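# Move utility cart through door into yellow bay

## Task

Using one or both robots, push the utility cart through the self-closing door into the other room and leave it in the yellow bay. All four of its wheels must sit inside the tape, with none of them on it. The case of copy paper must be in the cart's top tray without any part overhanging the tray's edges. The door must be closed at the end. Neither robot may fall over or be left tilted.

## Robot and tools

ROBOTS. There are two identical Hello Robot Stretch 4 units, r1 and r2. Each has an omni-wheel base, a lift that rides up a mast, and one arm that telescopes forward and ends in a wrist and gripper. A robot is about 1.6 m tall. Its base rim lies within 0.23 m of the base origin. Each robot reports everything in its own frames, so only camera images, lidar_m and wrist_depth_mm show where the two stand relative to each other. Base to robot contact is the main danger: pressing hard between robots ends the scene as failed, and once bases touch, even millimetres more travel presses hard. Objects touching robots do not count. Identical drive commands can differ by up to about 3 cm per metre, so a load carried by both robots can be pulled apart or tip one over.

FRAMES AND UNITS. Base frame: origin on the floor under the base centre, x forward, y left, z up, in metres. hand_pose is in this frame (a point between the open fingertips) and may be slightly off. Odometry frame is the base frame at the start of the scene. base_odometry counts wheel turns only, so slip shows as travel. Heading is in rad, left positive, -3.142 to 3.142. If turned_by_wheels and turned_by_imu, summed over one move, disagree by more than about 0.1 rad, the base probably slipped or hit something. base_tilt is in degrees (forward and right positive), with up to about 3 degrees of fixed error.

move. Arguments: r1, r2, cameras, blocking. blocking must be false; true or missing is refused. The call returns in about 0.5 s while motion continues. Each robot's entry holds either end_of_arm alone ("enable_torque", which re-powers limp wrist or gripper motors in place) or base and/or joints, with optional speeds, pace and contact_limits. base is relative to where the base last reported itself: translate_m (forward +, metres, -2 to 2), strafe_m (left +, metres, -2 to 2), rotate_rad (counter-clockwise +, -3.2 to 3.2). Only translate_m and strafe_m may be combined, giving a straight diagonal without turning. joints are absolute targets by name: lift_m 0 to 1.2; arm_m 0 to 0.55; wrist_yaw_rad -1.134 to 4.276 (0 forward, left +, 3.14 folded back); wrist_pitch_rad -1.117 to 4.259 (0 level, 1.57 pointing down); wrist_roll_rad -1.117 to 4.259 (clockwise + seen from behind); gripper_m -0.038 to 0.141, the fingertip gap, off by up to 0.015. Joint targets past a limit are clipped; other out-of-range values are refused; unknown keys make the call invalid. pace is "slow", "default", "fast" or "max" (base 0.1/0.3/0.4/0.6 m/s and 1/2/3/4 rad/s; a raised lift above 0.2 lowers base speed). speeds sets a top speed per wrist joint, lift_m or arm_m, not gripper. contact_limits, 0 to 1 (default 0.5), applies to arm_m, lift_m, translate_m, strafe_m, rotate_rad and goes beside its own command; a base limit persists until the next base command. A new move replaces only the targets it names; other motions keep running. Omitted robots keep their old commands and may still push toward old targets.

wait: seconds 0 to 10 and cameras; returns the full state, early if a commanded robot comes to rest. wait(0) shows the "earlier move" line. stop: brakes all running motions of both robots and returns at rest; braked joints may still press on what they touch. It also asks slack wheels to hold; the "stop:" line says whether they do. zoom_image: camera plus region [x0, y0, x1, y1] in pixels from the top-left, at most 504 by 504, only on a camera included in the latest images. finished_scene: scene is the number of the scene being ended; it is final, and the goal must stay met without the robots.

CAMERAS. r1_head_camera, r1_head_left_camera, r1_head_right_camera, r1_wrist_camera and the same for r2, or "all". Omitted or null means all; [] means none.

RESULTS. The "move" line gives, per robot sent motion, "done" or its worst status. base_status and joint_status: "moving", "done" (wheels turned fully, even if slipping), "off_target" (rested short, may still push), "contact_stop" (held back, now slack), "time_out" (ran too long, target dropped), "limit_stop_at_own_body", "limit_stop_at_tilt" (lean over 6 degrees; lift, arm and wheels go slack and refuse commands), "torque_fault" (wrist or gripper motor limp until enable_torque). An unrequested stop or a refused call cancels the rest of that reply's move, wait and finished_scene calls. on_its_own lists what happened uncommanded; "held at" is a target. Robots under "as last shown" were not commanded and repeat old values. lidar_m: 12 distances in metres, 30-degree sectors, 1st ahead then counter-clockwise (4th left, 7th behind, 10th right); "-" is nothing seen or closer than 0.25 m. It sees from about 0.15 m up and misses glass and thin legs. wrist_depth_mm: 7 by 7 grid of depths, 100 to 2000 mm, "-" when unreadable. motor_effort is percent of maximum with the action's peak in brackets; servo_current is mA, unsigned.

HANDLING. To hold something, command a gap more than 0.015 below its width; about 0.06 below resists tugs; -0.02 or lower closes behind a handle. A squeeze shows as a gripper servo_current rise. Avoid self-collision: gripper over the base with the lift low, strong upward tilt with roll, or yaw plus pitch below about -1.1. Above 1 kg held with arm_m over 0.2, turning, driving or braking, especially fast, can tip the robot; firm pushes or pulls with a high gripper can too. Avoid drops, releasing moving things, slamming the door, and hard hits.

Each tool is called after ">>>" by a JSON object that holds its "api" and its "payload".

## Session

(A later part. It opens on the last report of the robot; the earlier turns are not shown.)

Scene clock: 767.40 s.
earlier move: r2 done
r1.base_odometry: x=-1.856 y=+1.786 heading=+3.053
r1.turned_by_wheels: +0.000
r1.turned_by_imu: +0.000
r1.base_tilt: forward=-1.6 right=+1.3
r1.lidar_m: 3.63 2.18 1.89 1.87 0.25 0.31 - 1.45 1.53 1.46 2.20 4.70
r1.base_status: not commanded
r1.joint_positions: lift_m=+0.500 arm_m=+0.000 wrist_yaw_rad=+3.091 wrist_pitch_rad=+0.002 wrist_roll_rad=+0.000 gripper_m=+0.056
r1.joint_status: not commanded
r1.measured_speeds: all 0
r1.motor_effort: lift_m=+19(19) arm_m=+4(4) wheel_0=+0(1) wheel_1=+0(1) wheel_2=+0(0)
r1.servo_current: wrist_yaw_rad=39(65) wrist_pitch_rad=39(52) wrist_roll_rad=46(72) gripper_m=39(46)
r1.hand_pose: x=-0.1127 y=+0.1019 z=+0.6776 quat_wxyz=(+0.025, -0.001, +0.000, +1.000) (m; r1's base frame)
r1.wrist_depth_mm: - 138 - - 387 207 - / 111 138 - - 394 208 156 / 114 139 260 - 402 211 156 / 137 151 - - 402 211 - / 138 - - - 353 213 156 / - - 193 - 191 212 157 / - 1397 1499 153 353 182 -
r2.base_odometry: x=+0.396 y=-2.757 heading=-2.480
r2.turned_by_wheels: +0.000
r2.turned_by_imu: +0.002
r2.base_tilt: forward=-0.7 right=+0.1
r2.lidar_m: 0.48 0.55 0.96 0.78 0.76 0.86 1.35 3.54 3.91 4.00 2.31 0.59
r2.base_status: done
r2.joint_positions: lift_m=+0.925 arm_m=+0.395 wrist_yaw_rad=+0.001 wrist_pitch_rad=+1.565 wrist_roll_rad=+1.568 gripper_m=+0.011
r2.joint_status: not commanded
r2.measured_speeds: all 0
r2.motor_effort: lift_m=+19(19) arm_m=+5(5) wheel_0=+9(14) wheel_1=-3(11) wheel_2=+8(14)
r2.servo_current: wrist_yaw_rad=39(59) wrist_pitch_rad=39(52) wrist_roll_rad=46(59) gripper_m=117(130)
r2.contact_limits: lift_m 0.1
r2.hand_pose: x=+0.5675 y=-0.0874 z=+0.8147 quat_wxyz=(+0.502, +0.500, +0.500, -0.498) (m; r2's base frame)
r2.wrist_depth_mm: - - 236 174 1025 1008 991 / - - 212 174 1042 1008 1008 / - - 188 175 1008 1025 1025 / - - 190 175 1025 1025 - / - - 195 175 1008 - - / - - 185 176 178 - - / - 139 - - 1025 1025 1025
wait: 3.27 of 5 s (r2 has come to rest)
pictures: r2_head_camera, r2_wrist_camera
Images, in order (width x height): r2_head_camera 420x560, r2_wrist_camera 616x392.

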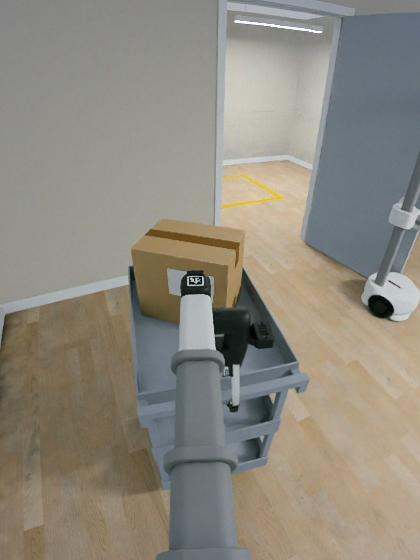

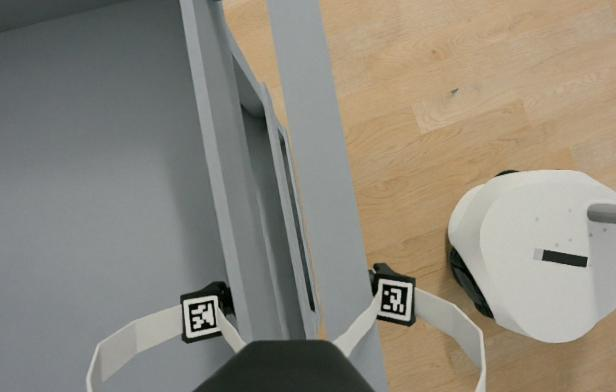

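>>> {"api": "move", "payload": {"r2": {"base":{"rotate_rad":0.2},"pace":"slow"}, "blocking": false, "cameras": []}}

>>> {"api": "wait", "payload": {"seconds": 3, "cameras": []}}

>>> {"api": "move", "payload": {"r2": {"base":{"translate_m":-0.3,"strafe_m":-0.36},"pace":"slow"}, "blocking": false, "cameras": []}}

>>> {"api": "wait", "payload": {"seconds": 7, "cameras": ["r2_head_camera","r2_wrist_camera"]}}

Scene clock: 775.57 s.
move: r2 moving
r1: as last shown
r1.lidar_m: 3.62 2.15 1.90 1.88 0.25 0.30 - 1.48 1.53 1.47 2.22 4.70
r1.motor_effort: lift_m=+19(19) arm_m=+4(4) wheel_0=+0(1) wheel_1=+0(0) wheel_2=+0(0)
r1.servo_current: wrist_yaw_rad=46(52) wrist_pitch_rad=39(46) wrist_roll_rad=39(72) gripper_m=46(46)
r1.wrist_depth_mm: - 138 - - 384 208 - / 111 138 - - 394 209 156 / 115 139 258 - 397 211 156 / 137 152 - - 402 211 - / 138 - - - 353 213 156 / - - 195 - 191 212 156 / - 1464 1537 153 353 182 -
r2.base_odometry: x=+0.396 y=-2.757 heading=-2.359
r2.turned_by_wheels: +0.121
r2.turned_by_imu: +0.117
r2.base_tilt: forward=-0.7 right=+0.1
r2.lidar_m: 0.52 1.54 0.90 0.77 0.76 0.93 1.64 3.56 4.20 3.99 2.17 0.54
r2.base_status: rotate_rad moving
r2.joint_positions: lift_m=+0.925 arm_m=+0.395 wrist_yaw_rad=+0.001 wrist_pitch_rad=+1.567 wrist_roll_rad=+1.569 gripper_m=+0.011
r2.joint_status: not commanded
r2.measured_speeds: translate_m=+0.001 strafe_m=-0.001 rotate_rad=+0.420 lift_m=+0.000 arm_m=+0.000 wrist_yaw_rad=-0.001 wrist_pitch_rad=+0.000 wrist_roll_rad=+0.021
r2.motor_effort: lift_m=+19(19) arm_m=+6(6) wheel_0=-13(13) wheel_1=-7(9) wheel_2=-11(15)
r2.servo_current: wrist_yaw_rad=65(65) wrist_pitch_rad=46(52) wrist_roll_rad=46(59) gripper_m=130(130)
r2.contact_limits: lift_m 0.1
r2.hand_pose: x=+0.5671 y=-0.0874 z=+0.8147 quat_wxyz=(+0.502, +0.500, +0.500, -0.498) (m; r2's base frame)
r2.wrist_depth_mm: - - 179 175 1025 1025 1042 / - - 177 175 1025 1025 1008 / - - 211 176 1025 1025 1008 / - - - 176 1025 1025 - / - - 195 559 1042 - - / - 163 185 535 176 156 - / - - - - 1025 1042 1025
pictures: none
No camera images: "cameras" was empty.

Scene clock: 776.23 s.
earlier move: r2 done
r1.base_odometry: x=-1.856 y=+1.786 heading=+3.053
r1.turned_by_wheels: +0.000
r1.turned_by_imu: +0.000
r1.base_tilt: forward=-1.6 right=+1.3
r1.lidar_m: 3.63 2.16 1.89 1.89 0.25 0.29 - 1.45 1.53 1.47 2.22 4.68
r1.base_status: not commanded
r1.joint_positions: lift_m=+0.500 arm_m=+0.000 wrist_yaw_rad=+3.091 wrist_pitch_rad=+0.002 wrist_roll_rad=+0.000 gripper_m=+0.056
r1.joint_status: not commanded
r1.measured_speeds: all 0
r1.motor_effort: lift_m=+19(19) arm_m=+3(4) wheel_0=+0(1) wheel_1=+0(0) wheel_2=+0(0)
r1.servo_current: wrist_yaw_rad=59(59) wrist_pitch_rad=39(52) wrist_roll_rad=59(72) gripper_m=39(46)
r1.hand_pose: x=-0.1127 y=+0.1019 z=+0.6776 quat_wxyz=(+0.025, -0.001, +0.000, +1.000) (m; r1's base frame)
r1.wrist_depth_mm: - 138 - - 389 206 - / 111 139 - - 394 208 156 / 115 139 259 - 399 211 156 / 137 152 - - 402 211 - / 138 - - - 353 213 156 / - - 193 - 191 213 157 / - 1430 1537 153 355 182 -
r2.base_odometry: x=+0.396 y=-2.757 heading=-2.281
r2.turned_by_wheels: +0.078
r2.turned_by_imu: +0.076
r2.base_tilt: forward=-0.7 right=+0.1
r2.lidar_m: 0.54 1.31 0.86 0.78 0.75 0.92 1.87 3.60 4.41 3.97 2.17 0.53
r2.base_status: done
r2.joint_positions: lift_m=+0.925 arm_m=+0.395 wrist_yaw_rad=-0.002 wrist_pitch_rad=+1.567 wrist_roll_rad=+1.572 gripper_m=+0.011
r2.joint_status: not commanded
r2.measured_speeds: all 0
r2.motor_effort: lift_m=+19(19) arm_m=+6(7) wheel_0=-5(13) wheel_1=-5(9) wheel_2=-8(15)
r2.servo_current: wrist_yaw_rad=46(65) wrist_pitch_rad=33(52) wrist_roll_rad=39(59) gripper_m=117(130)
r2.contact_limits: lift_m 0.1
r2.hand_pose: x=+0.5668 y=-0.0874 z=+0.8147 quat_wxyz=(+0.500, +0.502, +0.498, -0.500) (m; r2's base frame)
r2.wrist_depth_mm: - - - 1025 174 1008 1008 / - - - 1025 174 1008 1025 / - - - 240 175 1025 1025 / - - - 500 175 1025 - / - - 180 820 1042 1008 - / - 158 182 1042 179 904 - / - - - - 1025 1025 1025
wait: 0.67 of 3 s (r2 has come to rest)
pictures: none
No camera images: "cameras" was empty.

Scene clock: 776.73 s.
move: r2 moving
r1: as last shown
r1.base_tilt: forward=-1.6 right=+1.2
r1.lidar_m: 3.63 2.17 1.88 1.88 0.25 0.31 - 1.46 1.56 1.48 2.21 4.69
r1.motor_effort: lift_m=+19(19) arm_m=+4(4) wheel_0=+0(1) wheel_1=+0(0) wheel_2=+0(0)
r1.servo_current: wrist_yaw_rad=65(78) wrist_pitch_rad=52(52) wrist_roll_rad=59(59) gripper_m=33(46)
r1.wrist_depth_mm: - 138 - - 389 207 - / 111 139 - - 392 208 155 / 115 139 259 - 399 210 156 / 137 152 - - 399 212 - / 138 - - - 353 213 156 / - - 194 - 191 212 157 / - 1430 1499 153 351 182 -
r2.base_odometry: x=+0.394 y=-2.745 heading=-2.280
r2.turned_by_wheels: +0.001
r2.turned_by_imu: +0.001
r2.base_tilt: forward=-0.6 right=+0.0
r2.lidar_m: 0.53 1.37 0.88 0.77 0.77 0.97 1.88 3.57 4.39 3.96 2.15 0.55
r2.base_status: translate_m moving; strafe_m moving
r2.joint_positions: lift_m=+0.925 arm_m=+0.395 wrist_yaw_rad=-0.002 wrist_pitch_rad=+1.566 wrist_roll_rad=+1.572 gripper_m=+0.011
r2.joint_status: not commanded
r2.measured_speeds: translate_m=-0.032 strafe_m=-0.038 rotate_rad=+0.002 lift_m=+0.000 arm_m=+0.000 wrist_yaw_rad=+0.000 wrist_pitch_rad=-0.012 wrist_roll_rad=+0.000
r2.motor_effort: lift_m=+19(19) arm_m=+5(6) wheel_0=+3(8) wheel_1=-8(11) wheel_2=+10(10)
r2.servo_current: wrist_yaw_rad=46(59) wrist_pitch_rad=46(46) wrist_roll_rad=46(52) gripper_m=124(124)
r2.contact_limits: lift_m 0.1
r2.hand_pose: x=+0.5670 y=-0.0874 z=+0.8147 quat_wxyz=(+0.500, +0.502, +0.498, -0.500) (m; r2's base frame)
r2.wrist_depth_mm: - - - 251 174 1025 1008 / - - - 496 174 1008 1008 / - - - 809 174 1008 1008 / - - - 500 175 1025 - / - - 185 831 1025 1025 - / - 165 183 496 178 946 - / - - - - 1042 1025 1025
pictures: none
No camera images: "cameras" was empty.

Scene clock: 782.20 s.
earlier move: r2 done
r1.base_odometry: x=-1.856 y=+1.786 heading=+3.053
r1.turned_by_wheels: +0.000
r1.turned_by_imu: +0.000
r1.base_tilt: forward=-1.6 right=+1.3
r1.lidar_m: 3.62 2.17 1.88 1.89 0.25 0.30 - 1.46 2.34 1.51 1.63 4.69
r1.base_status: not commanded
r1.joint_positions: lift_m=+0.500 arm_m=+0.000 wrist_yaw_rad=+3.091 wrist_pitch_rad=+0.002 wrist_roll_rad=+0.000 gripper_m=+0.056
r1.joint_status: not commanded
r1.measured_speeds: all 0
r1.motor_effort: lift_m=+19(19) arm_m=+4(4) wheel_0=+0(1) wheel_1=+0(1) wheel_2=+0(0)
r1.servo_current: wrist_yaw_rad=59(78) wrist_pitch_rad=46(52) wrist_roll_rad=46(78) gripper_m=39(46)
r1.hand_pose: x=-0.1127 y=+0.1019 z=+0.6776 quat_wxyz=(+0.025, -0.001, +0.000, +1.000) (m; r1's base frame)
r1.wrist_depth_mm: - 138 - - 387 206 - / 111 138 - - 392 209 156 / 115 138 259 - 397 210 156 / 137 151 - - 399 211 - / 138 - - - 351 213 156 / - - 194 - 191 212 156 / - 1464 1537 153 355 182 -
r2.base_odometry: x=+0.318 y=-2.296 heading=-2.280
r2.turned_by_wheels: +0.001
r2.turned_by_imu: +0.003
r2.base_tilt: forward=-0.7 right=+0.0
r2.lidar_m: 0.45 0.46 1.21 1.08 1.08 1.35 2.69 3.23 4.01 3.67 2.25 0.58
r2.base_status: done
r2.joint_positions: lift_m=+0.925 arm_m=+0.395 wrist_yaw_rad=+0.003 wrist_pitch_rad=+1.565 wrist_roll_rad=+1.566 gripper_m=+0.011
r2.joint_status: not commanded
r2.measured_speeds: all 0
r2.motor_effort: lift_m=+19(19) arm_m=+4(6) wheel_0=+10(15) wheel_1=-3(11) wheel_2=+9(13)
r2.servo_current: wrist_yaw_rad=52(59) wrist_pitch_rad=46(52) wrist_roll_rad=59(65) gripper_m=130(137)
r2.contact_limits: lift_m 0.1
r2.hand_pose: x=+0.5679 y=-0.0874 z=+0.8147 quat_wxyz=(+0.503, +0.500, +0.500, -0.497) (m; r2's base frame)
r2.wrist_depth_mm: 220 219 174 1025 1025 991 1008 / - - 248 174 1025 1008 1008 / - - 202 174 1008 1025 1008 / - - 196 174 1025 1008 - / - - 200 175 1025 - - / - - 186 211 179 150 - / - 142 - - - 1042 1008
wait: 5.47 of 7 s (r2 has come to rest)
pictures: r2_head_camera, r2_wrist_camera
Images, in order (width x height): r2_head_camera 420x560, r2_wrist_camera 616x392.

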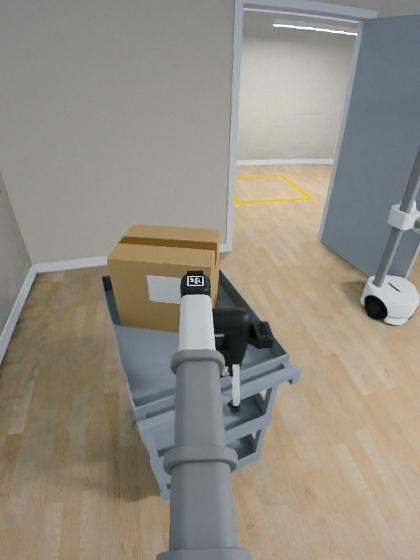

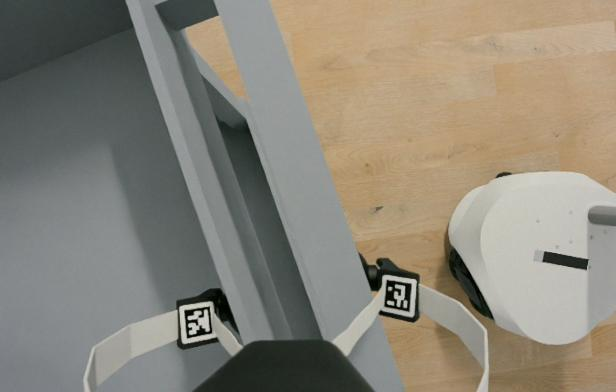

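>>> {"api": "move", "payload": {"r2": {"base":{"rotate_rad":0.26},"pace":"slow"}, "blocking": false, "cameras": []}}

>>> {"api": "wait", "payload": {"seconds": 3, "cameras": []}}

>>> {"api": "move", "payload": {"r2": {"base":{"strafe_m":-0.32},"pace":"slow"}, "blocking": false, "cameras": []}}

>>> {"api": "wait", "payload": {"seconds": 6, "cameras": []}}

>>> {"api": "move", "payload": {"r2": {"base":{"rotate_rad":0.26},"pace":"slow"}, "blocking": false, "cameras": []}}

>>> {"api": "wait", "payload": {"seconds": 3, "cameras": []}}

>>> {"api": "move", "payload": {"r2": {"base":{"strafe_m":-0.28},"pace":"slow"}, "blocking": false, "cameras": []}}

>>> {"api": "wait", "payload": {"seconds": 6, "cameras": ["r2_head_camera","r2_wrist_camera"]}}

Scene clock: 795.40 s.
move: r2 moving
r1: as last shown
r1.lidar_m: 3.64 2.17 1.88 1.90 0.25 0.30 - 1.48 2.35 1.52 1.71 4.70
r1.motor_effort: lift_m=+19(19) arm_m=+4(4) wheel_0=+0(1) wheel_1=+0(0) wheel_2=+0(0)
r1.servo_current: wrist_yaw_rad=59(65) wrist_pitch_rad=46(46) wrist_roll_rad=39(65) gripper_m=46(46)
r1.wrist_depth_mm: - 138 - - 387 207 - / 111 138 - - 394 208 155 / 115 139 260 - 399 211 156 / 137 152 - - 399 211 - / 138 - - - 353 213 156 / - - 193 - 191 212 157 / - 1464 1537 153 353 182 -
r2.base_odometry: x=+0.318 y=-2.296 heading=-2.156
r2.turned_by_wheels: +0.123
r2.turned_by_imu: +0.120
r2.base_tilt: forward=-0.7 right=+0.1
r2.lidar_m: 0.50 0.53 1.13 1.07 1.09 1.42 3.22 3.35 3.86 3.68 2.09 0.56
r2.base_status: rotate_rad moving
r2.joint_positions: lift_m=+0.925 arm_m=+0.395 wrist_yaw_rad=+0.003 wrist_pitch_rad=+1.568 wrist_roll_rad=+1.566 gripper_m=+0.011
r2.joint_status: not commanded
r2.measured_speeds: translate_m=+0.001 strafe_m=-0.002 rotate_rad=+0.491 lift_m=+0.000 arm_m=+0.000 wrist_yaw_rad=-0.005 wrist_pitch_rad=+0.000 wrist_roll_rad=+0.000
r2.motor_effort: lift_m=+19(19) arm_m=+6(6) wheel_0=-10(13) wheel_1=-8(8) wheel_2=-13(14)
r2.servo_current: wrist_yaw_rad=59(59) wrist_pitch_rad=39(46) wrist_roll_rad=52(59) gripper_m=124(130)
r2.contact_limits: lift_m 0.1
r2.hand_pose: x=+0.5670 y=-0.0874 z=+0.8147 quat_wxyz=(+0.503, +0.499, +0.501, -0.497) (m; r2's base frame)
r2.wrist_depth_mm: - - 229 174 1008 1042 1025 / - - 205 175 1042 1042 1025 / - - 200 174 1042 1025 1042 / - - 204 175 1042 1042 - / - - 199 175 1025 - - / - 164 186 230 178 - - / - 138 - - 1042 1042 1042
pictures: none
No camera images: "cameras" was empty.

Scene clock: 796.20 s.
earlier move: r2 done
r1.base_odometry: x=-1.856 y=+1.786 heading=+3.053
r1.turned_by_wheels: +0.000
r1.turned_by_imu: +0.000
r1.base_tilt: forward=-1.6 right=+1.3
r1.lidar_m: 3.66 2.17 1.89 1.89 0.25 0.31 - 1.47 2.35 1.51 1.82 4.71
r1.base_status: not commanded
r1.joint_positions: lift_m=+0.500 arm_m=+0.000 wrist_yaw_rad=+3.091 wrist_pitch_rad=+0.002 wrist_roll_rad=+0.000 gripper_m=+0.056
r1.joint_status: not commanded
r1.measured_speeds: all 0
r1.motor_effort: lift_m=+19(19) arm_m=+4(4) wheel_0=+0(1) wheel_1=+0(0) wheel_2=+0(0)
r1.servo_current: wrist_yaw_rad=46(65) wrist_pitch_rad=46(52) wrist_roll_rad=39(65) gripper_m=39(46)
r1.hand_pose: x=-0.1127 y=+0.1019 z=+0.6776 quat_wxyz=(+0.025, -0.001, +0.000, +1.000) (m; r1's base frame)
r1.wrist_depth_mm: - 138 - - 389 208 - / 111 139 - - 392 209 155 / 114 139 259 - 397 211 156 / 137 151 - - 399 211 - / 138 - - - 353 213 157 / - - 193 - 191 213 157 / - 1464 1537 153 351 182 -
r2.base_odometry: x=+0.318 y=-2.296 heading=-2.021
r2.turned_by_wheels: +0.135
r2.turned_by_imu: +0.132
r2.base_tilt: forward=-0.7 right=+0.1
r2.lidar_m: 0.55 0.58 1.10 1.06 1.17 1.70 3.23 3.43 3.73 3.66 2.09 0.53
r2.base_status: done
r2.joint_positions: lift_m=+0.925 arm_m=+0.395 wrist_yaw_rad=-0.002 wrist_pitch_rad=+1.568 wrist_roll_rad=+1.571 gripper_m=+0.011
r2.joint_status: not commanded
r2.measured_speeds: all 0
r2.motor_effort: lift_m=+19(19) arm_m=+6(6) wheel_0=-8(13) wheel_1=-5(8) wheel_2=-8(14)
r2.servo_current: wrist_yaw_rad=46(59) wrist_pitch_rad=46(46) wrist_roll_rad=46(59) gripper_m=124(130)
r2.contact_limits: lift_m 0.1
r2.hand_pose: x=+0.5666 y=-0.0874 z=+0.8147 quat_wxyz=(+0.500, +0.501, +0.499, -0.500) (m; r2's base frame)
r2.wrist_depth_mm: - - - 1025 174 1025 1008 / - - - 1025 174 1025 1025 / - - - 263 175 1025 1008 / - - - 500 175 1042 - / - - 183 820 1025 1025 - / - 164 183 525 178 891 - / - - - - 1042 1042 1025
wait: 0.80 of 3 s (r2 has come to rest)
pictures: none
No camera images: "cameras" was empty.

Scene clock: 796.70 s.
move: r2 moving
r1: as last shown
r1.lidar_m: 3.63 2.15 1.88 1.88 0.25 0.31 - 1.43 2.34 1.52 1.81 4.70
r1.motor_effort: lift_m=+19(19) arm_m=+3(4) wheel_0=+0(1) wheel_1=+0(0) wheel_2=+0(0)
r1.servo_current: wrist_yaw_rad=39(59) wrist_pitch_rad=39(52) wrist_roll_rad=59(65) gripper_m=39(52)
r1.wrist_depth_mm: - 138 - - 387 206 - / 111 138 - - 392 209 155 / 114 139 260 - 402 210 156 / 137 152 - - 402 211 - / 138 - - - 355 211 156 / - - 193 - 191 212 157 / - 1430 1576 153 353 182 -
r2.base_odometry: x=+0.305 y=-2.289 heading=-2.022
r2.turned_by_wheels: +0.000
r2.turned_by_imu: +0.000
r2.base_tilt: forward=-0.7 right=+0.1
r2.lidar_m: 0.53 0.58 1.13 1.07 1.15 1.70 3.24 3.45 3.73 3.65 2.09 0.54
r2.base_status: strafe_m moving
r2.joint_positions: lift_m=+0.925 arm_m=+0.395 wrist_yaw_rad=-0.002 wrist_pitch_rad=+1.568 wrist_roll_rad=+1.572 gripper_m=+0.011
r2.joint_status: not commanded
r2.measured_speeds: translate_m=+0.000 strafe_m=-0.057 rotate_rad=+0.002 lift_m=+0.000 arm_m=+0.000 wrist_yaw_rad=+0.000 wrist_pitch_rad=+0.000 wrist_roll_rad=+0.000
r2.motor_effort: lift_m=+19(19) arm_m=+6(6) wheel_0=+7(10) wheel_1=-9(9) wheel_2=-1(8)
r2.servo_current: wrist_yaw_rad=46(52) wrist_pitch_rad=46(46) wrist_roll_rad=46(52) gripper_m=124(130)
r2.contact_limits: lift_m 0.1
r2.hand_pose: x=+0.5666 y=-0.0874 z=+0.8147 quat_wxyz=(+0.500, +0.501, +0.499, -0.500) (m; r2's base frame)
r2.wrist_depth_mm: - - - 1042 174 1025 1008 / - - - 231 175 1008 1008 / - - - 1042 176 1008 1008 / - - - 496 175 1025 - / - - 186 854 1042 1025 - / - 164 185 517 176 904 - / - - - - 1025 1025 1025
pictures: none
No camera images: "cameras" was empty.

Scene clock: 800.57 s.
earlier move: r2 done
r1.base_odometry: x=-1.856 y=+1.786 heading=+3.053
r1.turned_by_wheels: +0.000
r1.turned_by_imu: +0.000
r1.base_tilt: forward=-1.6 right=+1.3
r1.lidar_m: 3.62 2.16 1.89 1.89 0.25 0.33 - 1.47 2.35 1.43 1.46 4.69
r1.base_status: not commanded
r1.joint_positions: lift_m=+0.500 arm_m=+0.000 wrist_yaw_rad=+3.091 wrist_pitch_rad=+0.002 wrist_roll_rad=+0.000 gripper_m=+0.056
r1.joint_status: not commanded
r1.measured_speeds: all 0
r1.motor_effort: lift_m=+19(19) arm_m=+4(4) wheel_0=+0(1) wheel_1=+0(0) wheel_2=+0(0)
r1.servo_current: wrist_yaw_rad=52(72) wrist_pitch_rad=46(52) wrist_roll_rad=46(72) gripper_m=39(52)
r1.hand_pose: x=-0.1127 y=+0.1019 z=+0.6776 quat_wxyz=(+0.025, -0.001, +0.000, +1.000) (m; r1's base frame)
r1.wrist_depth_mm: - 138 - - 387 208 - / 111 139 - - 392 208 155 / 115 139 259 - 394 210 156 / 137 152 - - 402 211 - / 138 - - - 351 213 156 / - - 194 - 191 213 157 / - 1464 1537 153 355 182 -
r2.base_odometry: x=+0.030 y=-2.156 heading=-2.021
r2.turned_by_wheels: +0.001
r2.turned_by_imu: +0.003
r2.base_tilt: forward=-0.7 right=+0.1
r2.lidar_m: 0.46 0.46 1.42 1.38 1.48 2.21 3.23 3.47 3.42 3.35 1.84 0.60
r2.base_status: done
r2.joint_positions: lift_m=+0.925 arm_m=+0.395 wrist_yaw_rad=+0.005 wrist_pitch_rad=+1.567 wrist_roll_rad=+1.566 gripper_m=+0.011
r2.joint_status: not commanded
r2.measured_speeds: all 0
r2.motor_effort: lift_m=+19(19) arm_m=+6(6) wheel_0=+7(17) wheel_1=-1(10) wheel_2=+1(8)
r2.servo_current: wrist_yaw_rad=52(65) wrist_pitch_rad=39(46) wrist_roll_rad=26(59) gripper_m=124(130)
r2.contact_limits: lift_m 0.1
r2.hand_pose: x=+0.5673 y=-0.0874 z=+0.8147 quat_wxyz=(+0.503, +0.498, +0.502, -0.497) (m; r2's base frame)
r2.wrist_depth_mm: 211 214 175 1008 1042 1008 1008 / 239 176 238 1008 1025 991 1008 / - - 206 175 1042 1008 1025 / - - 198 176 1025 1042 - / - - 203 175 1025 - - / - - 183 177 178 147 - / - 143 - - 1025 1042 1025
wait: 3.87 of 6 s (r2 has come to rest)
pictures: none
No camera images: "cameras" was empty.

Scene clock: 801.07 s.
move: r2 moving
r1: as last shown
r1.lidar_m: 3.64 2.15 1.86 1.89 0.25 0.31 - 1.44 2.33 1.47 1.51 4.69
r1.servo_current: wrist_yaw_rad=52(65) wrist_pitch_rad=46(52) wrist_roll_rad=59(59) gripper_m=39(46)
r1.wrist_depth_mm: - 138 - - 384 208 - / 111 139 - - 392 209 155 / 115 139 259 - 394 211 156 / 137 152 - - 402 211 - / 138 - - - 351 212 156 / - - 193 - 190 212 156 / - 1464 1576 153 351 182 -
r2.base_odometry: x=+0.030 y=-2.156 heading=-1.897
r2.turned_by_wheels: +0.124
r2.turned_by_imu: +0.120
r2.base_tilt: forward=-0.7 right=+0.1
r2.lidar_m: 0.48 0.49 1.39 1.37 1.58 2.62 3.24 3.70 3.33 3.36 1.84 0.58
r2.base_status: rotate_rad moving
r2.joint_positions: lift_m=+0.925 arm_m=+0.395 wrist_yaw_rad=+0.004 wrist_pitch_rad=+1.567 wrist_roll_rad=+1.566 gripper_m=+0.011
r2.joint_status: not commanded
r2.measured_speeds: translate_m=-0.001 strafe_m=+0.002 rotate_rad=+0.483 lift_m=+0.000 arm_m=+0.000 wrist_yaw_rad=-0.030 wrist_pitch_rad=+0.000 wrist_roll_rad=+0.000
r2.motor_effort: lift_m=+19(19) arm_m=+6(6) wheel_0=-6(10) wheel_1=-7(8) wheel_2=-12(12)
r2.servo_current: wrist_yaw_rad=46(52) wrist_pitch_rad=46(52) wrist_roll_rad=59(59) gripper_m=124(130)
r2.contact_limits: lift_m 0.1
r2.hand_pose: x=+0.5671 y=-0.0874 z=+0.8147 quat_wxyz=(+0.503, +0.499, +0.501, -0.497) (m; r2's base frame)
r2.wrist_depth_mm: 236 - 221 174 1008 1042 1025 / - - 200 175 1025 1025 1008 / - - 201 175 1025 1008 1008 / - - 202 175 1025 1008 - / - - 198 175 1042 - - / - 164 186 225 178 - - / - 138 - - 1025 1025 1042
pictures: none
No camera images: "cameras" was empty.

Scene clock: 801.87 s.
earlier move: r2 done
r1.base_odometry: x=-1.856 y=+1.786 heading=+3.053
r1.turned_by_wheels: +0.000
r1.turned_by_imu: +0.000
r1.base_tilt: forward=-1.5 right=+1.3
r1.lidar_m: 3.67 2.18 1.88 1.88 0.25 0.32 - 1.43 2.37 1.48 1.61 4.70
r1.base_status: not commanded
r1.joint_positions: lift_m=+0.500 arm_m=+0.000 wrist_yaw_rad=+3.091 wrist_pitch_rad=+0.002 wrist_roll_rad=+0.000 gripper_m=+0.056
r1.joint_status: not commanded
r1.measured_speeds: all 0
r1.motor_effort: lift_m=+19(19) arm_m=+4(4) wheel_0=+0(1) wheel_1=+0(0) wheel_2=+0(0)
r1.servo_current: wrist_yaw_rad=46(65) wrist_pitch_rad=39(52) wrist_roll_rad=39(65) gripper_m=46(52)
r1.hand_pose: x=-0.1127 y=+0.1019 z=+0.6776 quat_wxyz=(+0.025, -0.001, +0.000, +1.000) (m; r1's base frame)
r1.wrist_depth_mm: - 138 - - 389 208 - / 111 139 - - 392 209 155 / 115 139 260 - 397 210 156 / 137 152 - - 402 211 - / 138 - - - 353 213 157 / - - 195 - 191 213 156 / - 1430 1576 153 355 182 -
r2.base_odometry: x=+0.030 y=-2.156 heading=-1.763
r2.turned_by_wheels: +0.134
r2.turned_by_imu: +0.131
r2.base_tilt: forward=-0.7 right=+0.0
r2.lidar_m: 0.53 0.57 1.38 1.41 1.70 3.24 3.26 3.73 3.35 3.38 1.84 0.54
r2.base_status: done
r2.joint_positions: lift_m=+0.925 arm_m=+0.395 wrist_yaw_rad=-0.001 wrist_pitch_rad=+1.567 wrist_roll_rad=+1.571 gripper_m=+0.011
r2.joint_status: not commanded
r2.measured_speeds: all 0
r2.motor_effort: lift_m=+19(19) arm_m=+6(7) wheel_0=-7(10) wheel_1=-6(8) wheel_2=-10(12)
r2.servo_current: wrist_yaw_rad=52(59) wrist_pitch_rad=39(52) wrist_roll_rad=46(59) gripper_m=124(130)
r2.contact_limits: lift_m 0.1
r2.hand_pose: x=+0.5667 y=-0.0874 z=+0.8147 quat_wxyz=(+0.501, +0.501, +0.499, -0.499) (m; r2's base frame)
r2.wrist_depth_mm: - - - 232 174 1025 1008 / - - - 239 174 1025 1008 / - - - 842 175 1025 1025 / - - - 496 175 1025 - / - - 181 842 1025 - - / - 164 183 500 178 842 - / - - - - 1025 1042 1025
wait: 0.80 of 3 s (r2 has come to rest)
pictures: none
No camera images: "cameras" was empty.

Scene clock: 802.37 s.
move: r2 moving
r1: as last shown
r1.base_tilt: forward=-1.6 right=+1.3
r1.lidar_m: 3.63 2.15 1.87 1.88 0.25 0.29 - 1.47 2.36 1.50 1.61 4.68
r1.servo_current: wrist_yaw_rad=39(52) wrist_pitch_rad=39(46) wrist_roll_rad=72(72) gripper_m=39(46)
r1.wrist_depth_mm: - 138 - - 387 207 - / 111 139 - - 394 208 155 / 115 139 260 - 397 211 156 / 137 151 - - 399 211 - / 138 - - - 351 213 156 / - - 193 - 191 212 157 / - 1430 1499 153 353 182 -
r2.base_odometry: x=+0.016 y=-2.153 heading=-1.762
r2.turned_by_wheels: +0.000
r2.turned_by_imu: +0.000
r2.base_tilt: forward=-0.7 right=+0.1
r2.lidar_m: 0.51 0.56 1.42 1.43 1.71 3.25 3.26 3.69 3.34 3.37 1.85 0.54
r2.base_status: strafe_m moving
r2.joint_positions: lift_m=+0.925 arm_m=+0.395 wrist_yaw_rad=-0.001 wrist_pitch_rad=+1.567 wrist_roll_rad=+1.571 gripper_m=+0.011
r2.joint_status: not commanded
r2.measured_speeds: translate_m=+0.000 strafe_m=-0.055 rotate_rad=+0.002 lift_m=+0.000 arm_m=+0.000 wrist_yaw_rad=+0.000 wrist_pitch_rad=+0.000 wrist_roll_rad=+0.000
r2.motor_effort: lift_m=+19(19) arm_m=+6(7) wheel_0=+9(11) wheel_1=-8(11) wheel_2=+0(9)
r2.servo_current: wrist_yaw_rad=39(52) wrist_pitch_rad=39(46) wrist_roll_rad=46(59) gripper_m=124(130)
r2.contact_limits: lift_m 0.1
r2.hand_pose: x=+0.5667 y=-0.0874 z=+0.8147 quat_wxyz=(+0.500, +0.501, +0.499, -0.500) (m; r2's base frame)
r2.wrist_depth_mm: - - - 228 173 1008 1042 / - - - 244 174 1025 1025 / - - - 878 174 1025 1025 / - - - 492 174 1025 - / - - 182 244 1025 1025 - / - 157 183 854 178 904 - / - - - - 1025 1008 1042
pictures: none
No camera images: "cameras" was empty.

Scene clock: 805.80 s.
earlier move: r2 done
r1.base_odometry: x=-1.856 y=+1.786 heading=+3.053
r1.turned_by_wheels: +0.000
r1.turned_by_imu: +0.000
r1.base_tilt: forward=-1.6 right=+1.3
r1.lidar_m: 3.65 2.14 1.89 1.88 0.25 0.31 - 1.45 2.38 1.33 1.35 4.68
r1.base_status: not commanded
r1.joint_positions: lift_m=+0.500 arm_m=+0.000 wrist_yaw_rad=+3.091 wrist_pitch_rad=+0.002 wrist_roll_rad=+0.000 gripper_m=+0.056
r1.joint_status: not commanded
r1.measured_speeds: all 0
r1.motor_effort: lift_m=+19(19) arm_m=+3(4) wheel_0=+0(1) wheel_1=+0(0) wheel_2=+0(0)
r1.servo_current: wrist_yaw_rad=46(72) wrist_pitch_rad=46(52) wrist_roll_rad=59(72) gripper_m=39(52)
r1.hand_pose: x=-0.1127 y=+0.1019 z=+0.6776 quat_wxyz=(+0.025, -0.001, +0.000, +1.000) (m; r1's base frame)
r1.wrist_depth_mm: - 138 - - 384 208 - / 111 138 - - 389 209 155 / 115 139 260 - 402 211 156 / 137 152 - - 399 211 - / 138 - - - 351 212 156 / - - 193 - 191 212 156 / - 1464 1537 154 349 182 -
r2.base_odometry: x=-0.244 y=-2.103 heading=-1.762
r2.turned_by_wheels: +0.000
r2.turned_by_imu: +0.003
r2.base_tilt: forward=-0.7 right=+0.0
r2.lidar_m: 0.48 0.50 1.64 1.68 1.98 3.32 3.36 3.43 3.08 3.09 1.58 0.57
r2.base_status: done
r2.joint_positions: lift_m=+0.925 arm_m=+0.395 wrist_yaw_rad=+0.005 wrist_pitch_rad=+1.567 wrist_roll_rad=+1.567 gripper_m=+0.011
r2.joint_status: not commanded
r2.measured_speeds: all 0
r2.motor_effort: lift_m=+19(19) arm_m=+6(7) wheel_0=+7(16) wheel_1=-2(11) wheel_2=+0(9)
r2.servo_current: wrist_yaw_rad=46(65) wrist_pitch_rad=39(46) wrist_roll_rad=52(65) gripper_m=124(130)
r2.contact_limits: lift_m 0.1
r2.hand_pose: x=+0.5673 y=-0.0874 z=+0.8147 quat_wxyz=(+0.503, +0.499, +0.501, -0.497) (m; r2's base frame)
r2.wrist_depth_mm: 216 221 205 174 1042 1008 1008 / - - 249 175 1042 1008 1025 / - - 208 176 1025 1025 1025 / - - 202 175 1008 1025 - / - - 202 176 1025 1025 - / - - 184 176 179 155 - / - 143 - - 1042 1008 1025
wait: 3.43 of 6 s (r2 has come to rest)
pictures: r2_head_camera, r2_wrist_camera
Images, in order (width x height): r2_head_camera 420x560, r2_wrist_camera 616x392.

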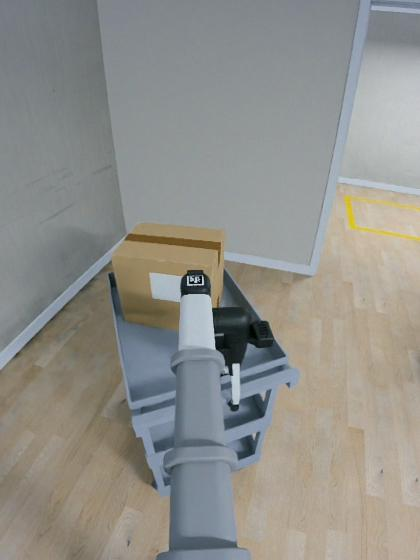

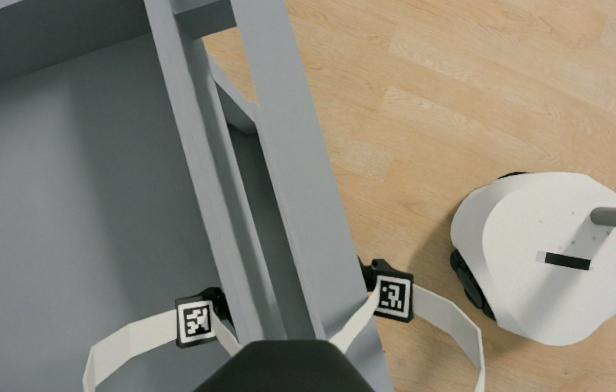

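>>> {"api": "move", "payload": {"r2": {"base":{"translate_m":-1.06,"strafe_m":-0.28}}, "blocking": false, "cameras": []}}

>>> {"api": "wait", "payload": {"seconds": 10, "cameras": ["r2_head_camera","r2_wrist_camera"]}}

Scene clock: 814.93 s.
move: r2 moving
r1: as last shown
r1.lidar_m: 3.66 2.18 1.89 1.87 0.25 0.31 - 1.44 2.33 1.32 1.33 4.69
r1.motor_effort: lift_m=+19(19) arm_m=+4(4) wheel_0=+0(1) wheel_1=+0(0) wheel_2=+0(0)
r1.servo_current: wrist_yaw_rad=39(65) wrist_pitch_rad=39(46) wrist_roll_rad=39(59) gripper_m=46(46)
r1.wrist_depth_mm: - 138 - - 389 207 - / 111 139 - - 394 209 155 / 115 139 260 - 397 211 156 / 137 152 - - 402 211 - / 138 - - - 353 212 156 / - - 193 - 191 213 157 / - 1464 1537 153 353 182 -
r2.base_odometry: x=-0.247 y=-2.071 heading=-1.761
r2.turned_by_wheels: +0.001
r2.turned_by_imu: +0.002
r2.base_tilt: forward=-0.6 right=+0.0
r2.lidar_m: 0.49 0.52 1.66 1.70 2.04 3.30 3.33 3.42 3.07 3.10 1.62 0.61
r2.base_status: translate_m moving; strafe_m moving
r2.joint_positions: lift_m=+0.925 arm_m=+0.395 wrist_yaw_rad=+0.007 wrist_pitch_rad=+1.561 wrist_roll_rad=+1.567 gripper_m=+0.011
r2.joint_status: not commanded
r2.measured_speeds: translate_m=-0.122 strafe_m=-0.032 rotate_rad=-0.003 lift_m=+0.000 arm_m=+0.000 wrist_yaw_rad=+0.000 wrist_pitch_rad=+0.000 wrist_roll_rad=+0.000
r2.motor_effort: lift_m=+19(19) arm_m=+1(6) wheel_0=-2(8) wheel_1=-8(9) wheel_2=+21(22)
r2.servo_current: wrist_yaw_rad=59(65) wrist_pitch_rad=52(59) wrist_roll_rad=59(59) gripper_m=117(124)
r2.contact_limits: lift_m 0.1
r2.hand_pose: x=+0.5692 y=-0.0874 z=+0.8147 quat_wxyz=(+0.505, +0.500, +0.500, -0.495) (m; r2's base frame)
r2.wrist_depth_mm: 218 216 206 1025 1008 1025 991 / - - 222 176 1008 1008 991 / - - 199 175 1025 1008 1008 / - - 199 175 1025 1008 - / - - 200 176 1025 1025 - / - - 186 176 181 854 - / - 146 - - 1008 1025 1008
pictures: none
No camera images: "cameras" was empty.

Scene clock: 819.53 s.
earlier move: r2 done
r1.base_odometry: x=-1.856 y=+1.786 heading=+3.053
r1.turned_by_wheels: +0.000
r1.turned_by_imu: +0.000
r1.base_tilt: forward=-1.6 right=+1.3
r1.lidar_m: 3.63 2.18 1.88 1.91 0.25 0.30 - 1.45 2.33 2.85 1.42 1.50
r1.base_status: not commanded
r1.joint_positions: lift_m=+0.500 arm_m=+0.000 wrist_yaw_rad=+3.091 wrist_pitch_rad=+0.002 wrist_roll_rad=+0.000 gripper_m=+0.056
r1.joint_status: not commanded
r1.measured_speeds: all 0
r1.motor_effort: lift_m=+19(19) arm_m=+4(4) wheel_0=+0(1) wheel_1=+0(1) wheel_2=+0(0)
r1.servo_current: wrist_yaw_rad=46(65) wrist_pitch_rad=33(52) wrist_roll_rad=52(72) gripper_m=39(46)
r1.hand_pose: x=-0.1127 y=+0.1019 z=+0.6776 quat_wxyz=(+0.025, -0.001, +0.000, +1.000) (m; r1's base frame)
r1.wrist_depth_mm: - 138 - - 387 207 - / 111 138 - - 392 209 155 / 115 139 260 - 399 210 156 / 137 152 - - 404 212 - / 138 - - - 353 212 156 / - - 193 - 191 213 157 / - 1430 1537 153 353 181 -
r2.base_odometry: x=-0.318 y=-1.009 heading=-1.762
r2.turned_by_wheels: -0.001
r2.turned_by_imu: +0.003
r2.base_tilt: forward=-0.7 right=+0.0
r2.lidar_m: 0.48 0.46 2.27 2.26 2.72 2.44 2.46 2.74 2.48 2.49 3.05 0.59
r2.base_status: done
r2.joint_positions: lift_m=+0.925 arm_m=+0.395 wrist_yaw_rad=+0.007 wrist_pitch_rad=+1.563 wrist_roll_rad=+1.567 gripper_m=+0.011
r2.joint_status: not commanded
r2.measured_speeds: all 0
r2.motor_effort: lift_m=+19(19) arm_m=-3(6) wheel_0=-2(8) wheel_1=-1(10) wheel_2=+5(22)
r2.servo_current: wrist_yaw_rad=59(72) wrist_pitch_rad=52(59) wrist_roll_rad=46(59) gripper_m=130(130)
r2.contact_limits: lift_m 0.1
r2.hand_pose: x=+0.5688 y=-0.0874 z=+0.8147 quat_wxyz=(+0.505, +0.499, +0.501, -0.495) (m; r2's base frame)
r2.wrist_depth_mm: 211 209 202 1025 1008 1025 1008 / - - 235 174 1025 1008 1008 / - - 217 175 1008 1025 1025 / - - 206 175 1025 1042 - / - - 205 175 1025 - - / - - 187 176 179 156 - / - 144 - - 1025 1042 1025
wait: 4.60 of 10 s (r2 has come to rest)
pictures: r2_head_camera, r2_wrist_camera
Images, in order (width x height): r2_head_camera 420x560, r2_wrist_camera 616x392.

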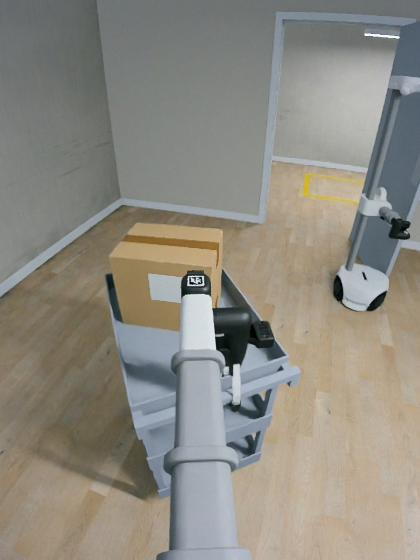

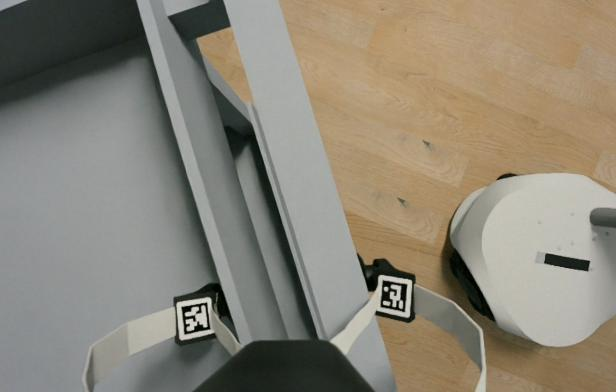

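>>> {"api": "move", "payload": {"r2": {"base":{"strafe_m":0.35}}, "blocking": false, "cameras": []}}

>>> {"api": "wait", "payload": {"seconds": 5, "cameras": []}}

>>> {"api": "move", "payload": {"r2": {"base":{"rotate_rad":-0.28},"pace":"slow"}, "blocking": false, "cameras": []}}

>>> {"api": "wait", "payload": {"seconds": 3, "cameras": []}}

>>> {"api": "move", "payload": {"r2": {"base":{"strafe_m":0.35}}, "blocking": false, "cameras": []}}

>>> {"api": "wait", "payload": {"seconds": 5, "cameras": ["r2_head_camera","r2_wrist_camera"]}}

Scene clock: 828.93 s.
move: r2 moving
r1: as last shown
r1.lidar_m: 3.67 2.19 1.89 1.89 0.25 0.32 - 1.46 2.37 2.85 1.40 1.50
r1.motor_effort: lift_m=+19(19) arm_m=+3(4) wheel_0=+0(1) wheel_1=+0(0) wheel_2=+0(0)
r1.servo_current: wrist_yaw_rad=52(78) wrist_pitch_rad=39(59) wrist_roll_rad=46(65) gripper_m=46(52)
r1.wrist_depth_mm: - 138 - - 387 207 - / 111 139 - - 394 208 156 / 114 139 259 - 397 211 156 / 137 152 - - 399 212 - / 138 - - - 353 213 156 / - - 193 - 191 212 157 / - 1430 1537 154 351 182 -
r2.base_odometry: x=-0.283 y=-1.016 heading=-1.762
r2.turned_by_wheels: +0.000
r2.turned_by_imu: +0.000
r2.base_tilt: forward=-0.6 right=+0.1
r2.lidar_m: 0.48 0.48 2.24 2.22 2.69 2.43 2.47 2.77 2.50 2.51 3.07 0.58
r2.base_status: strafe_m moving
r2.joint_positions: lift_m=+0.925 arm_m=+0.395 wrist_yaw_rad=+0.007 wrist_pitch_rad=+1.563 wrist_roll_rad=+1.567 gripper_m=+0.011
r2.joint_status: not commanded
r2.measured_speeds: translate_m=+0.001 strafe_m=+0.140 rotate_rad=-0.007 lift_m=+0.000 arm_m=+0.000 wrist_yaw_rad=+0.000 wrist_pitch_rad=+0.002 wrist_roll_rad=+0.000
r2.motor_effort: lift_m=+19(19) arm_m=-4(4) wheel_0=-12(14) wheel_1=+11(12) wheel_2=+0(4)
r2.servo_current: wrist_yaw_rad=46(52) wrist_pitch_rad=46(52) wrist_roll_rad=33(59) gripper_m=124(130)
r2.contact_limits: lift_m 0.1
r2.hand_pose: x=+0.5687 y=-0.0874 z=+0.8147 quat_wxyz=(+0.505, +0.499, +0.501, -0.495) (m; r2's base frame)
r2.wrist_depth_mm: 220 229 213 175 1025 1008 1008 / - - 243 175 1025 1025 1025 / - - 201 175 1008 1025 1008 / - - 199 175 1008 1042 - / - - 193 175 1042 - - / - 167 184 175 179 156 - / - - - - 1025 1025 1008
pictures: none
No camera images: "cameras" was empty.

Scene clock: 830.93 s.
earlier move: r2 done
r1.base_odometry: x=-1.856 y=+1.786 heading=+3.053
r1.turned_by_wheels: +0.000
r1.turned_by_imu: +0.000
r1.base_tilt: forward=-1.6 right=+1.3
r1.lidar_m: 3.63 2.18 1.90 1.89 0.25 0.29 - 1.46 2.39 2.83 1.46 1.75
r1.base_status: not commanded
r1.joint_positions: lift_m=+0.500 arm_m=+0.000 wrist_yaw_rad=+3.091 wrist_pitch_rad=+0.002 wrist_roll_rad=+0.000 gripper_m=+0.056
r1.joint_status: not commanded
r1.measured_speeds: all 0
r1.motor_effort: lift_m=+19(19) arm_m=+4(4) wheel_0=+0(1) wheel_1=+0(0) wheel_2=+0(0)
r1.servo_current: wrist_yaw_rad=59(78) wrist_pitch_rad=46(59) wrist_roll_rad=52(65) gripper_m=46(52)
r1.hand_pose: x=-0.1127 y=+0.1019 z=+0.6776 quat_wxyz=(+0.025, -0.001, +0.000, +1.000) (m; r1's base frame)
r1.wrist_depth_mm: - 138 - - 387 208 - / 111 139 - - 389 208 156 / 115 139 259 - 397 211 156 / 137 152 - - 402 211 - / 138 - - - 353 211 156 / - - 193 - 191 212 157 / - 1464 1537 154 353 181 -
r2.base_odometry: x=+0.025 y=-1.076 heading=-1.762
r2.turned_by_wheels: +0.000
r2.turned_by_imu: -0.001
r2.base_tilt: forward=-0.7 right=+0.1
r2.lidar_m: 0.55 0.61 1.92 1.92 2.44 2.32 2.34 2.91 2.79 2.82 2.55 0.52
r2.base_status: done
r2.joint_positions: lift_m=+0.925 arm_m=+0.395 wrist_yaw_rad=-0.002 wrist_pitch_rad=+1.564 wrist_roll_rad=+1.573 gripper_m=+0.011
r2.joint_status: not commanded
r2.measured_speeds: all 0
r2.motor_effort: lift_m=+19(19) arm_m=-4(4) wheel_0=-5(16) wheel_1=+1(12) wheel_2=+0(4)
r2.servo_current: wrist_yaw_rad=52(65) wrist_pitch_rad=46(52) wrist_roll_rad=52(59) gripper_m=124(130)
r2.contact_limits: lift_m 0.1
r2.hand_pose: x=+0.5675 y=-0.0874 z=+0.8147 quat_wxyz=(+0.501, +0.503, +0.497, -0.499) (m; r2's base frame)
r2.wrist_depth_mm: - - - 213 174 1025 1008 / - - - 262 174 1008 1008 / - - - 1025 175 1025 1008 / - - - 831 175 1025 - / - - 178 1025 175 1008 - / - 158 183 1042 176 866 - / - - - - 1025 1025 1025
wait: 2.00 of 5 s (r2 has come to rest)
pictures: none
No camera images: "cameras" was empty.

Scene clock: 831.43 s.
move: r2 moving
r1: as last shown
r1.lidar_m: 3.66 2.12 1.88 1.90 0.25 0.30 - 1.43 2.34 2.84 1.46 1.70
r1.motor_effort: lift_m=+19(19) arm_m=+3(4) wheel_0=+0(0) wheel_1=+0(0) wheel_2=+0(0)
r1.servo_current: wrist_yaw_rad=65(65) wrist_pitch_rad=39(46) wrist_roll_rad=46(52) gripper_m=46(46)
r1.wrist_depth_mm: - 138 - - 384 207 - / 111 138 - - 392 209 155 / 114 139 260 - 397 210 156 / 137 152 - - 399 211 - / 138 - - - 353 212 156 / - - 193 - 191 212 156 / - 1397 1537 153 353 182 -
r2.base_odometry: x=+0.025 y=-1.076 heading=-1.886
r2.turned_by_wheels: -0.124
r2.turned_by_imu: -0.120
r2.base_tilt: forward=-0.6 right=+0.0
r2.lidar_m: 0.52 0.54 1.95 1.90 2.27 2.35 2.33 2.65 2.76 2.79 3.22 0.58
r2.base_status: rotate_rad moving
r2.joint_positions: lift_m=+0.925 arm_m=+0.395 wrist_yaw_rad=+0.000 wrist_pitch_rad=+1.564 wrist_roll_rad=+1.572 gripper_m=+0.011
r2.joint_status: not commanded
r2.measured_speeds: translate_m=+0.000 strafe_m=+0.002 rotate_rad=-0.480 lift_m=+0.000 arm_m=+0.000 wrist_yaw_rad=+0.022 wrist_pitch_rad=+0.000 wrist_roll_rad=-0.015
r2.motor_effort: lift_m=+19(19) arm_m=+1(4) wheel_0=+9(9) wheel_1=+9(9) wheel_2=+14(14)
r2.servo_current: wrist_yaw_rad=46(59) wrist_pitch_rad=46(46) wrist_roll_rad=52(59) gripper_m=124(124)
r2.contact_limits: lift_m 0.1
r2.hand_pose: x=+0.5677 y=-0.0874 z=+0.8147 quat_wxyz=(+0.501, +0.502, +0.498, -0.499) (m; r2's base frame)
r2.wrist_depth_mm: - - 175 245 1008 1008 1008 / - - - 492 1025 1008 1008 / - - 205 500 1025 1008 1025 / - - - 175 1025 1008 - / - - 213 176 1025 1008 - / - 166 180 177 179 854 - / - - - - 1025 1025 1008
pictures: none
No camera images: "cameras" was empty.

Scene clock: 832.57 s.
earlier move: r2 done
r1.base_odometry: x=-1.856 y=+1.786 heading=+3.053
r1.turned_by_wheels: +0.000
r1.turned_by_imu: +0.000
r1.base_tilt: forward=-1.6 right=+1.3
r1.lidar_m: 3.64 2.14 1.89 1.89 0.25 0.31 - 1.42 2.34 2.86 1.45 1.61
r1.base_status: not commanded
r1.joint_positions: lift_m=+0.500 arm_m=+0.000 wrist_yaw_rad=+3.091 wrist_pitch_rad=+0.002 wrist_roll_rad=+0.000 gripper_m=+0.056
r1.joint_status: not commanded
r1.measured_speeds: all 0
r1.motor_effort: lift_m=+19(19) arm_m=+3(4) wheel_0=+0(1) wheel_1=+0(0) wheel_2=+0(0)
r1.servo_current: wrist_yaw_rad=39(65) wrist_pitch_rad=39(46) wrist_roll_rad=46(72) gripper_m=46(46)
r1.hand_pose: x=-0.1127 y=+0.1019 z=+0.6776 quat_wxyz=(+0.025, -0.001, +0.000, +1.000) (m; r1's base frame)
r1.wrist_depth_mm: - 138 - - 387 207 - / 111 138 - - 394 209 155 / 114 139 259 - 399 211 156 / 136 152 - - 399 211 - / 138 - - - 353 213 156 / - - 193 - 191 213 156 / - 1430 1499 153 353 182 -
r2.base_odometry: x=+0.025 y=-1.076 heading=-2.041
r2.turned_by_wheels: -0.155
r2.turned_by_imu: -0.150
r2.base_tilt: forward=-0.7 right=+0.0
r2.lidar_m: 0.48 0.50 1.98 1.93 2.06 2.37 2.31 2.50 2.86 2.79 2.96 0.57
r2.base_status: done
r2.joint_positions: lift_m=+0.925 arm_m=+0.395 wrist_yaw_rad=+0.003 wrist_pitch_rad=+1.568 wrist_roll_rad=+1.568 gripper_m=+0.011
r2.joint_status: not commanded
r2.measured_speeds: all 0
r2.motor_effort: lift_m=+19(19) arm_m=+5(5) wheel_0=+6(13) wheel_1=+5(9) wheel_2=+2(16)
r2.servo_current: wrist_yaw_rad=59(65) wrist_pitch_rad=39(52) wrist_roll_rad=46(65) gripper_m=124(130)
r2.contact_limits: lift_m 0.1
r2.hand_pose: x=+0.5668 y=-0.0874 z=+0.8147 quat_wxyz=(+0.502, +0.499, +0.501, -0.498) (m; r2's base frame)
r2.wrist_depth_mm: 211 226 206 173 1025 1008 1008 / - - 239 174 1025 1008 1008 / - - 200 174 1008 1008 1025 / - - 196 175 1025 1025 - / - - 193 175 1060 - - / - - 185 176 178 152 - / - 138 - - 175 1042 1025
wait: 1.13 of 3 s (r2 has come to rest)
pictures: none
No camera images: "cameras" was empty.

Scene clock: 833.07 s.
move: r2 moving
r1: as last shown
r1.lidar_m: 3.63 2.16 1.87 1.88 0.25 0.32 - 1.46 2.34 2.85 1.45 1.65
r1.motor_effort: lift_m=+19(19) arm_m=+4(4) wheel_0=+0(0) wheel_1=+0(0) wheel_2=+0(0)
r1.servo_current: wrist_yaw_rad=65(65) wrist_pitch_rad=39(52) wrist_roll_rad=46(59) gripper_m=46(46)
r1.wrist_depth_mm: - 138 - - 387 206 - / 111 139 - - 394 210 155 / 115 139 259 - 399 211 156 / 137 153 - - 399 211 - / 138 - - - 353 212 156 / - - 194 - 191 212 156 / - 1464 1576 153 351 182 -
r2.base_odometry: x=+0.058 y=-1.092 heading=-2.041
r2.turned_by_wheels: +0.000
r2.turned_by_imu: +0.000
r2.base_tilt: forward=-0.7 right=+0.1
r2.lidar_m: 0.47 0.50 1.96 1.89 2.07 2.37 2.32 2.50 2.90 2.83 3.05 0.57
r2.base_status: strafe_m moving
r2.joint_positions: lift_m=+0.925 arm_m=+0.395 wrist_yaw_rad=+0.003 wrist_pitch_rad=+1.568 wrist_roll_rad=+1.568 gripper_m=+0.011
r2.joint_status: not commanded
r2.measured_speeds: translate_m=-0.002 strafe_m=+0.141 rotate_rad=+0.009 lift_m=+0.000 arm_m=+0.000 wrist_yaw_rad=+0.000 wrist_pitch_rad=+0.000 wrist_roll_rad=+0.000
r2.motor_effort: lift_m=+19(19) arm_m=+5(5) wheel_0=-8(15) wheel_1=+9(13) wheel_2=+0(4)
r2.servo_current: wrist_yaw_rad=39(65) wrist_pitch_rad=46(46) wrist_roll_rad=46(59) gripper_m=124(124)
r2.contact_limits: lift_m 0.1
r2.hand_pose: x=+0.5668 y=-0.0874 z=+0.8147 quat_wxyz=(+0.502, +0.499, +0.501, -0.498) (m; r2's base frame)
r2.wrist_depth_mm: 220 231 214 174 1008 1008 1025 / - - 219 175 1008 1025 1025 / - - 193 175 1042 1042 1025 / - - 189 175 1008 1025 - / - - 194 175 1042 - - / - 164 186 214 179 151 - / - 138 - - 175 1025 1008
pictures: none
No camera images: "cameras" was empty.

Scene clock: 835.07 s.
earlier move: r2 done
r1.base_odometry: x=-1.856 y=+1.786 heading=+3.053
r1.turned_by_wheels: +0.000
r1.turned_by_imu: +0.000
r1.base_tilt: forward=-1.6 right=+1.3
r1.lidar_m: 3.63 2.14 1.88 1.91 0.25 0.29 - 1.44 2.35 2.86 1.51 2.09
r1.base_status: not commanded
r1.joint_positions: lift_m=+0.500 arm_m=+0.000 wrist_yaw_rad=+3.091 wrist_pitch_rad=+0.002 wrist_roll_rad=+0.000 gripper_m=+0.056
r1.joint_status: not commanded
r1.measured_speeds: all 0
r1.motor_effort: lift_m=+19(19) arm_m=+4(4) wheel_0=+0(1) wheel_1=+0(0) wheel_2=+0(0)
r1.servo_current: wrist_yaw_rad=52(65) wrist_pitch_rad=39(52) wrist_roll_rad=59(65) gripper_m=39(52)
r1.hand_pose: x=-0.1127 y=+0.1019 z=+0.6776 quat_wxyz=(+0.025, -0.001, +0.000, +1.000) (m; r1's base frame)
r1.wrist_depth_mm: - 138 - - 387 207 - / 111 139 - - 392 209 155 / 114 139 260 - 399 211 156 / 137 152 - - 402 211 - / 138 - - - 353 213 156 / - - 194 - 191 213 156 / - 1430 1537 153 353 182 -
r2.base_odometry: x=+0.337 y=-1.234 heading=-2.042
r2.turned_by_wheels: +0.000
r2.turned_by_imu: -0.001
r2.base_tilt: forward=-0.6 right=+0.0
r2.lidar_m: 0.53 0.64 1.65 1.58 1.72 2.36 2.30 2.46 3.20 3.14 3.35 0.52
r2.base_status: done
r2.joint_positions: lift_m=+0.925 arm_m=+0.395 wrist_yaw_rad=-0.002 wrist_pitch_rad=+1.568 wrist_roll_rad=+1.572 gripper_m=+0.011
r2.joint_status: not commanded
r2.measured_speeds: all 0
r2.motor_effort: lift_m=+19(19) arm_m=+5(5) wheel_0=-3(18) wheel_1=+1(13) wheel_2=-1(4)
r2.servo_current: wrist_yaw_rad=52(65) wrist_pitch_rad=33(52) wrist_roll_rad=52(59) gripper_m=117(130)
r2.contact_limits: lift_m 0.1
r2.hand_pose: x=+0.5663 y=-0.0874 z=+0.8147 quat_wxyz=(+0.500, +0.502, +0.498, -0.500) (m; r2's base frame)
r2.wrist_depth_mm: - - - 225 174 1008 1025 / - - - 1025 175 1025 1042 / - - - 1042 175 1008 1025 / - - - 1042 175 - - / - - 176 1042 176 - - / - 163 183 1025 177 854 - / - - - - 1025 1025 1042
wait: 2.00 of 5 s (r2 has come to rest)
pictures: r2_head_camera, r2_wrist_camera
Images, in order (width x height): r2_head_camera 420x560, r2_wrist_camera 616x392.

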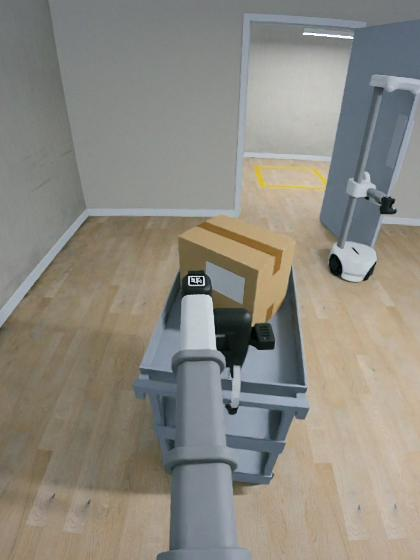

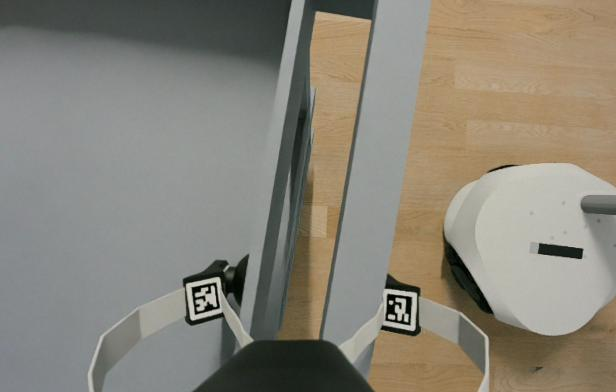

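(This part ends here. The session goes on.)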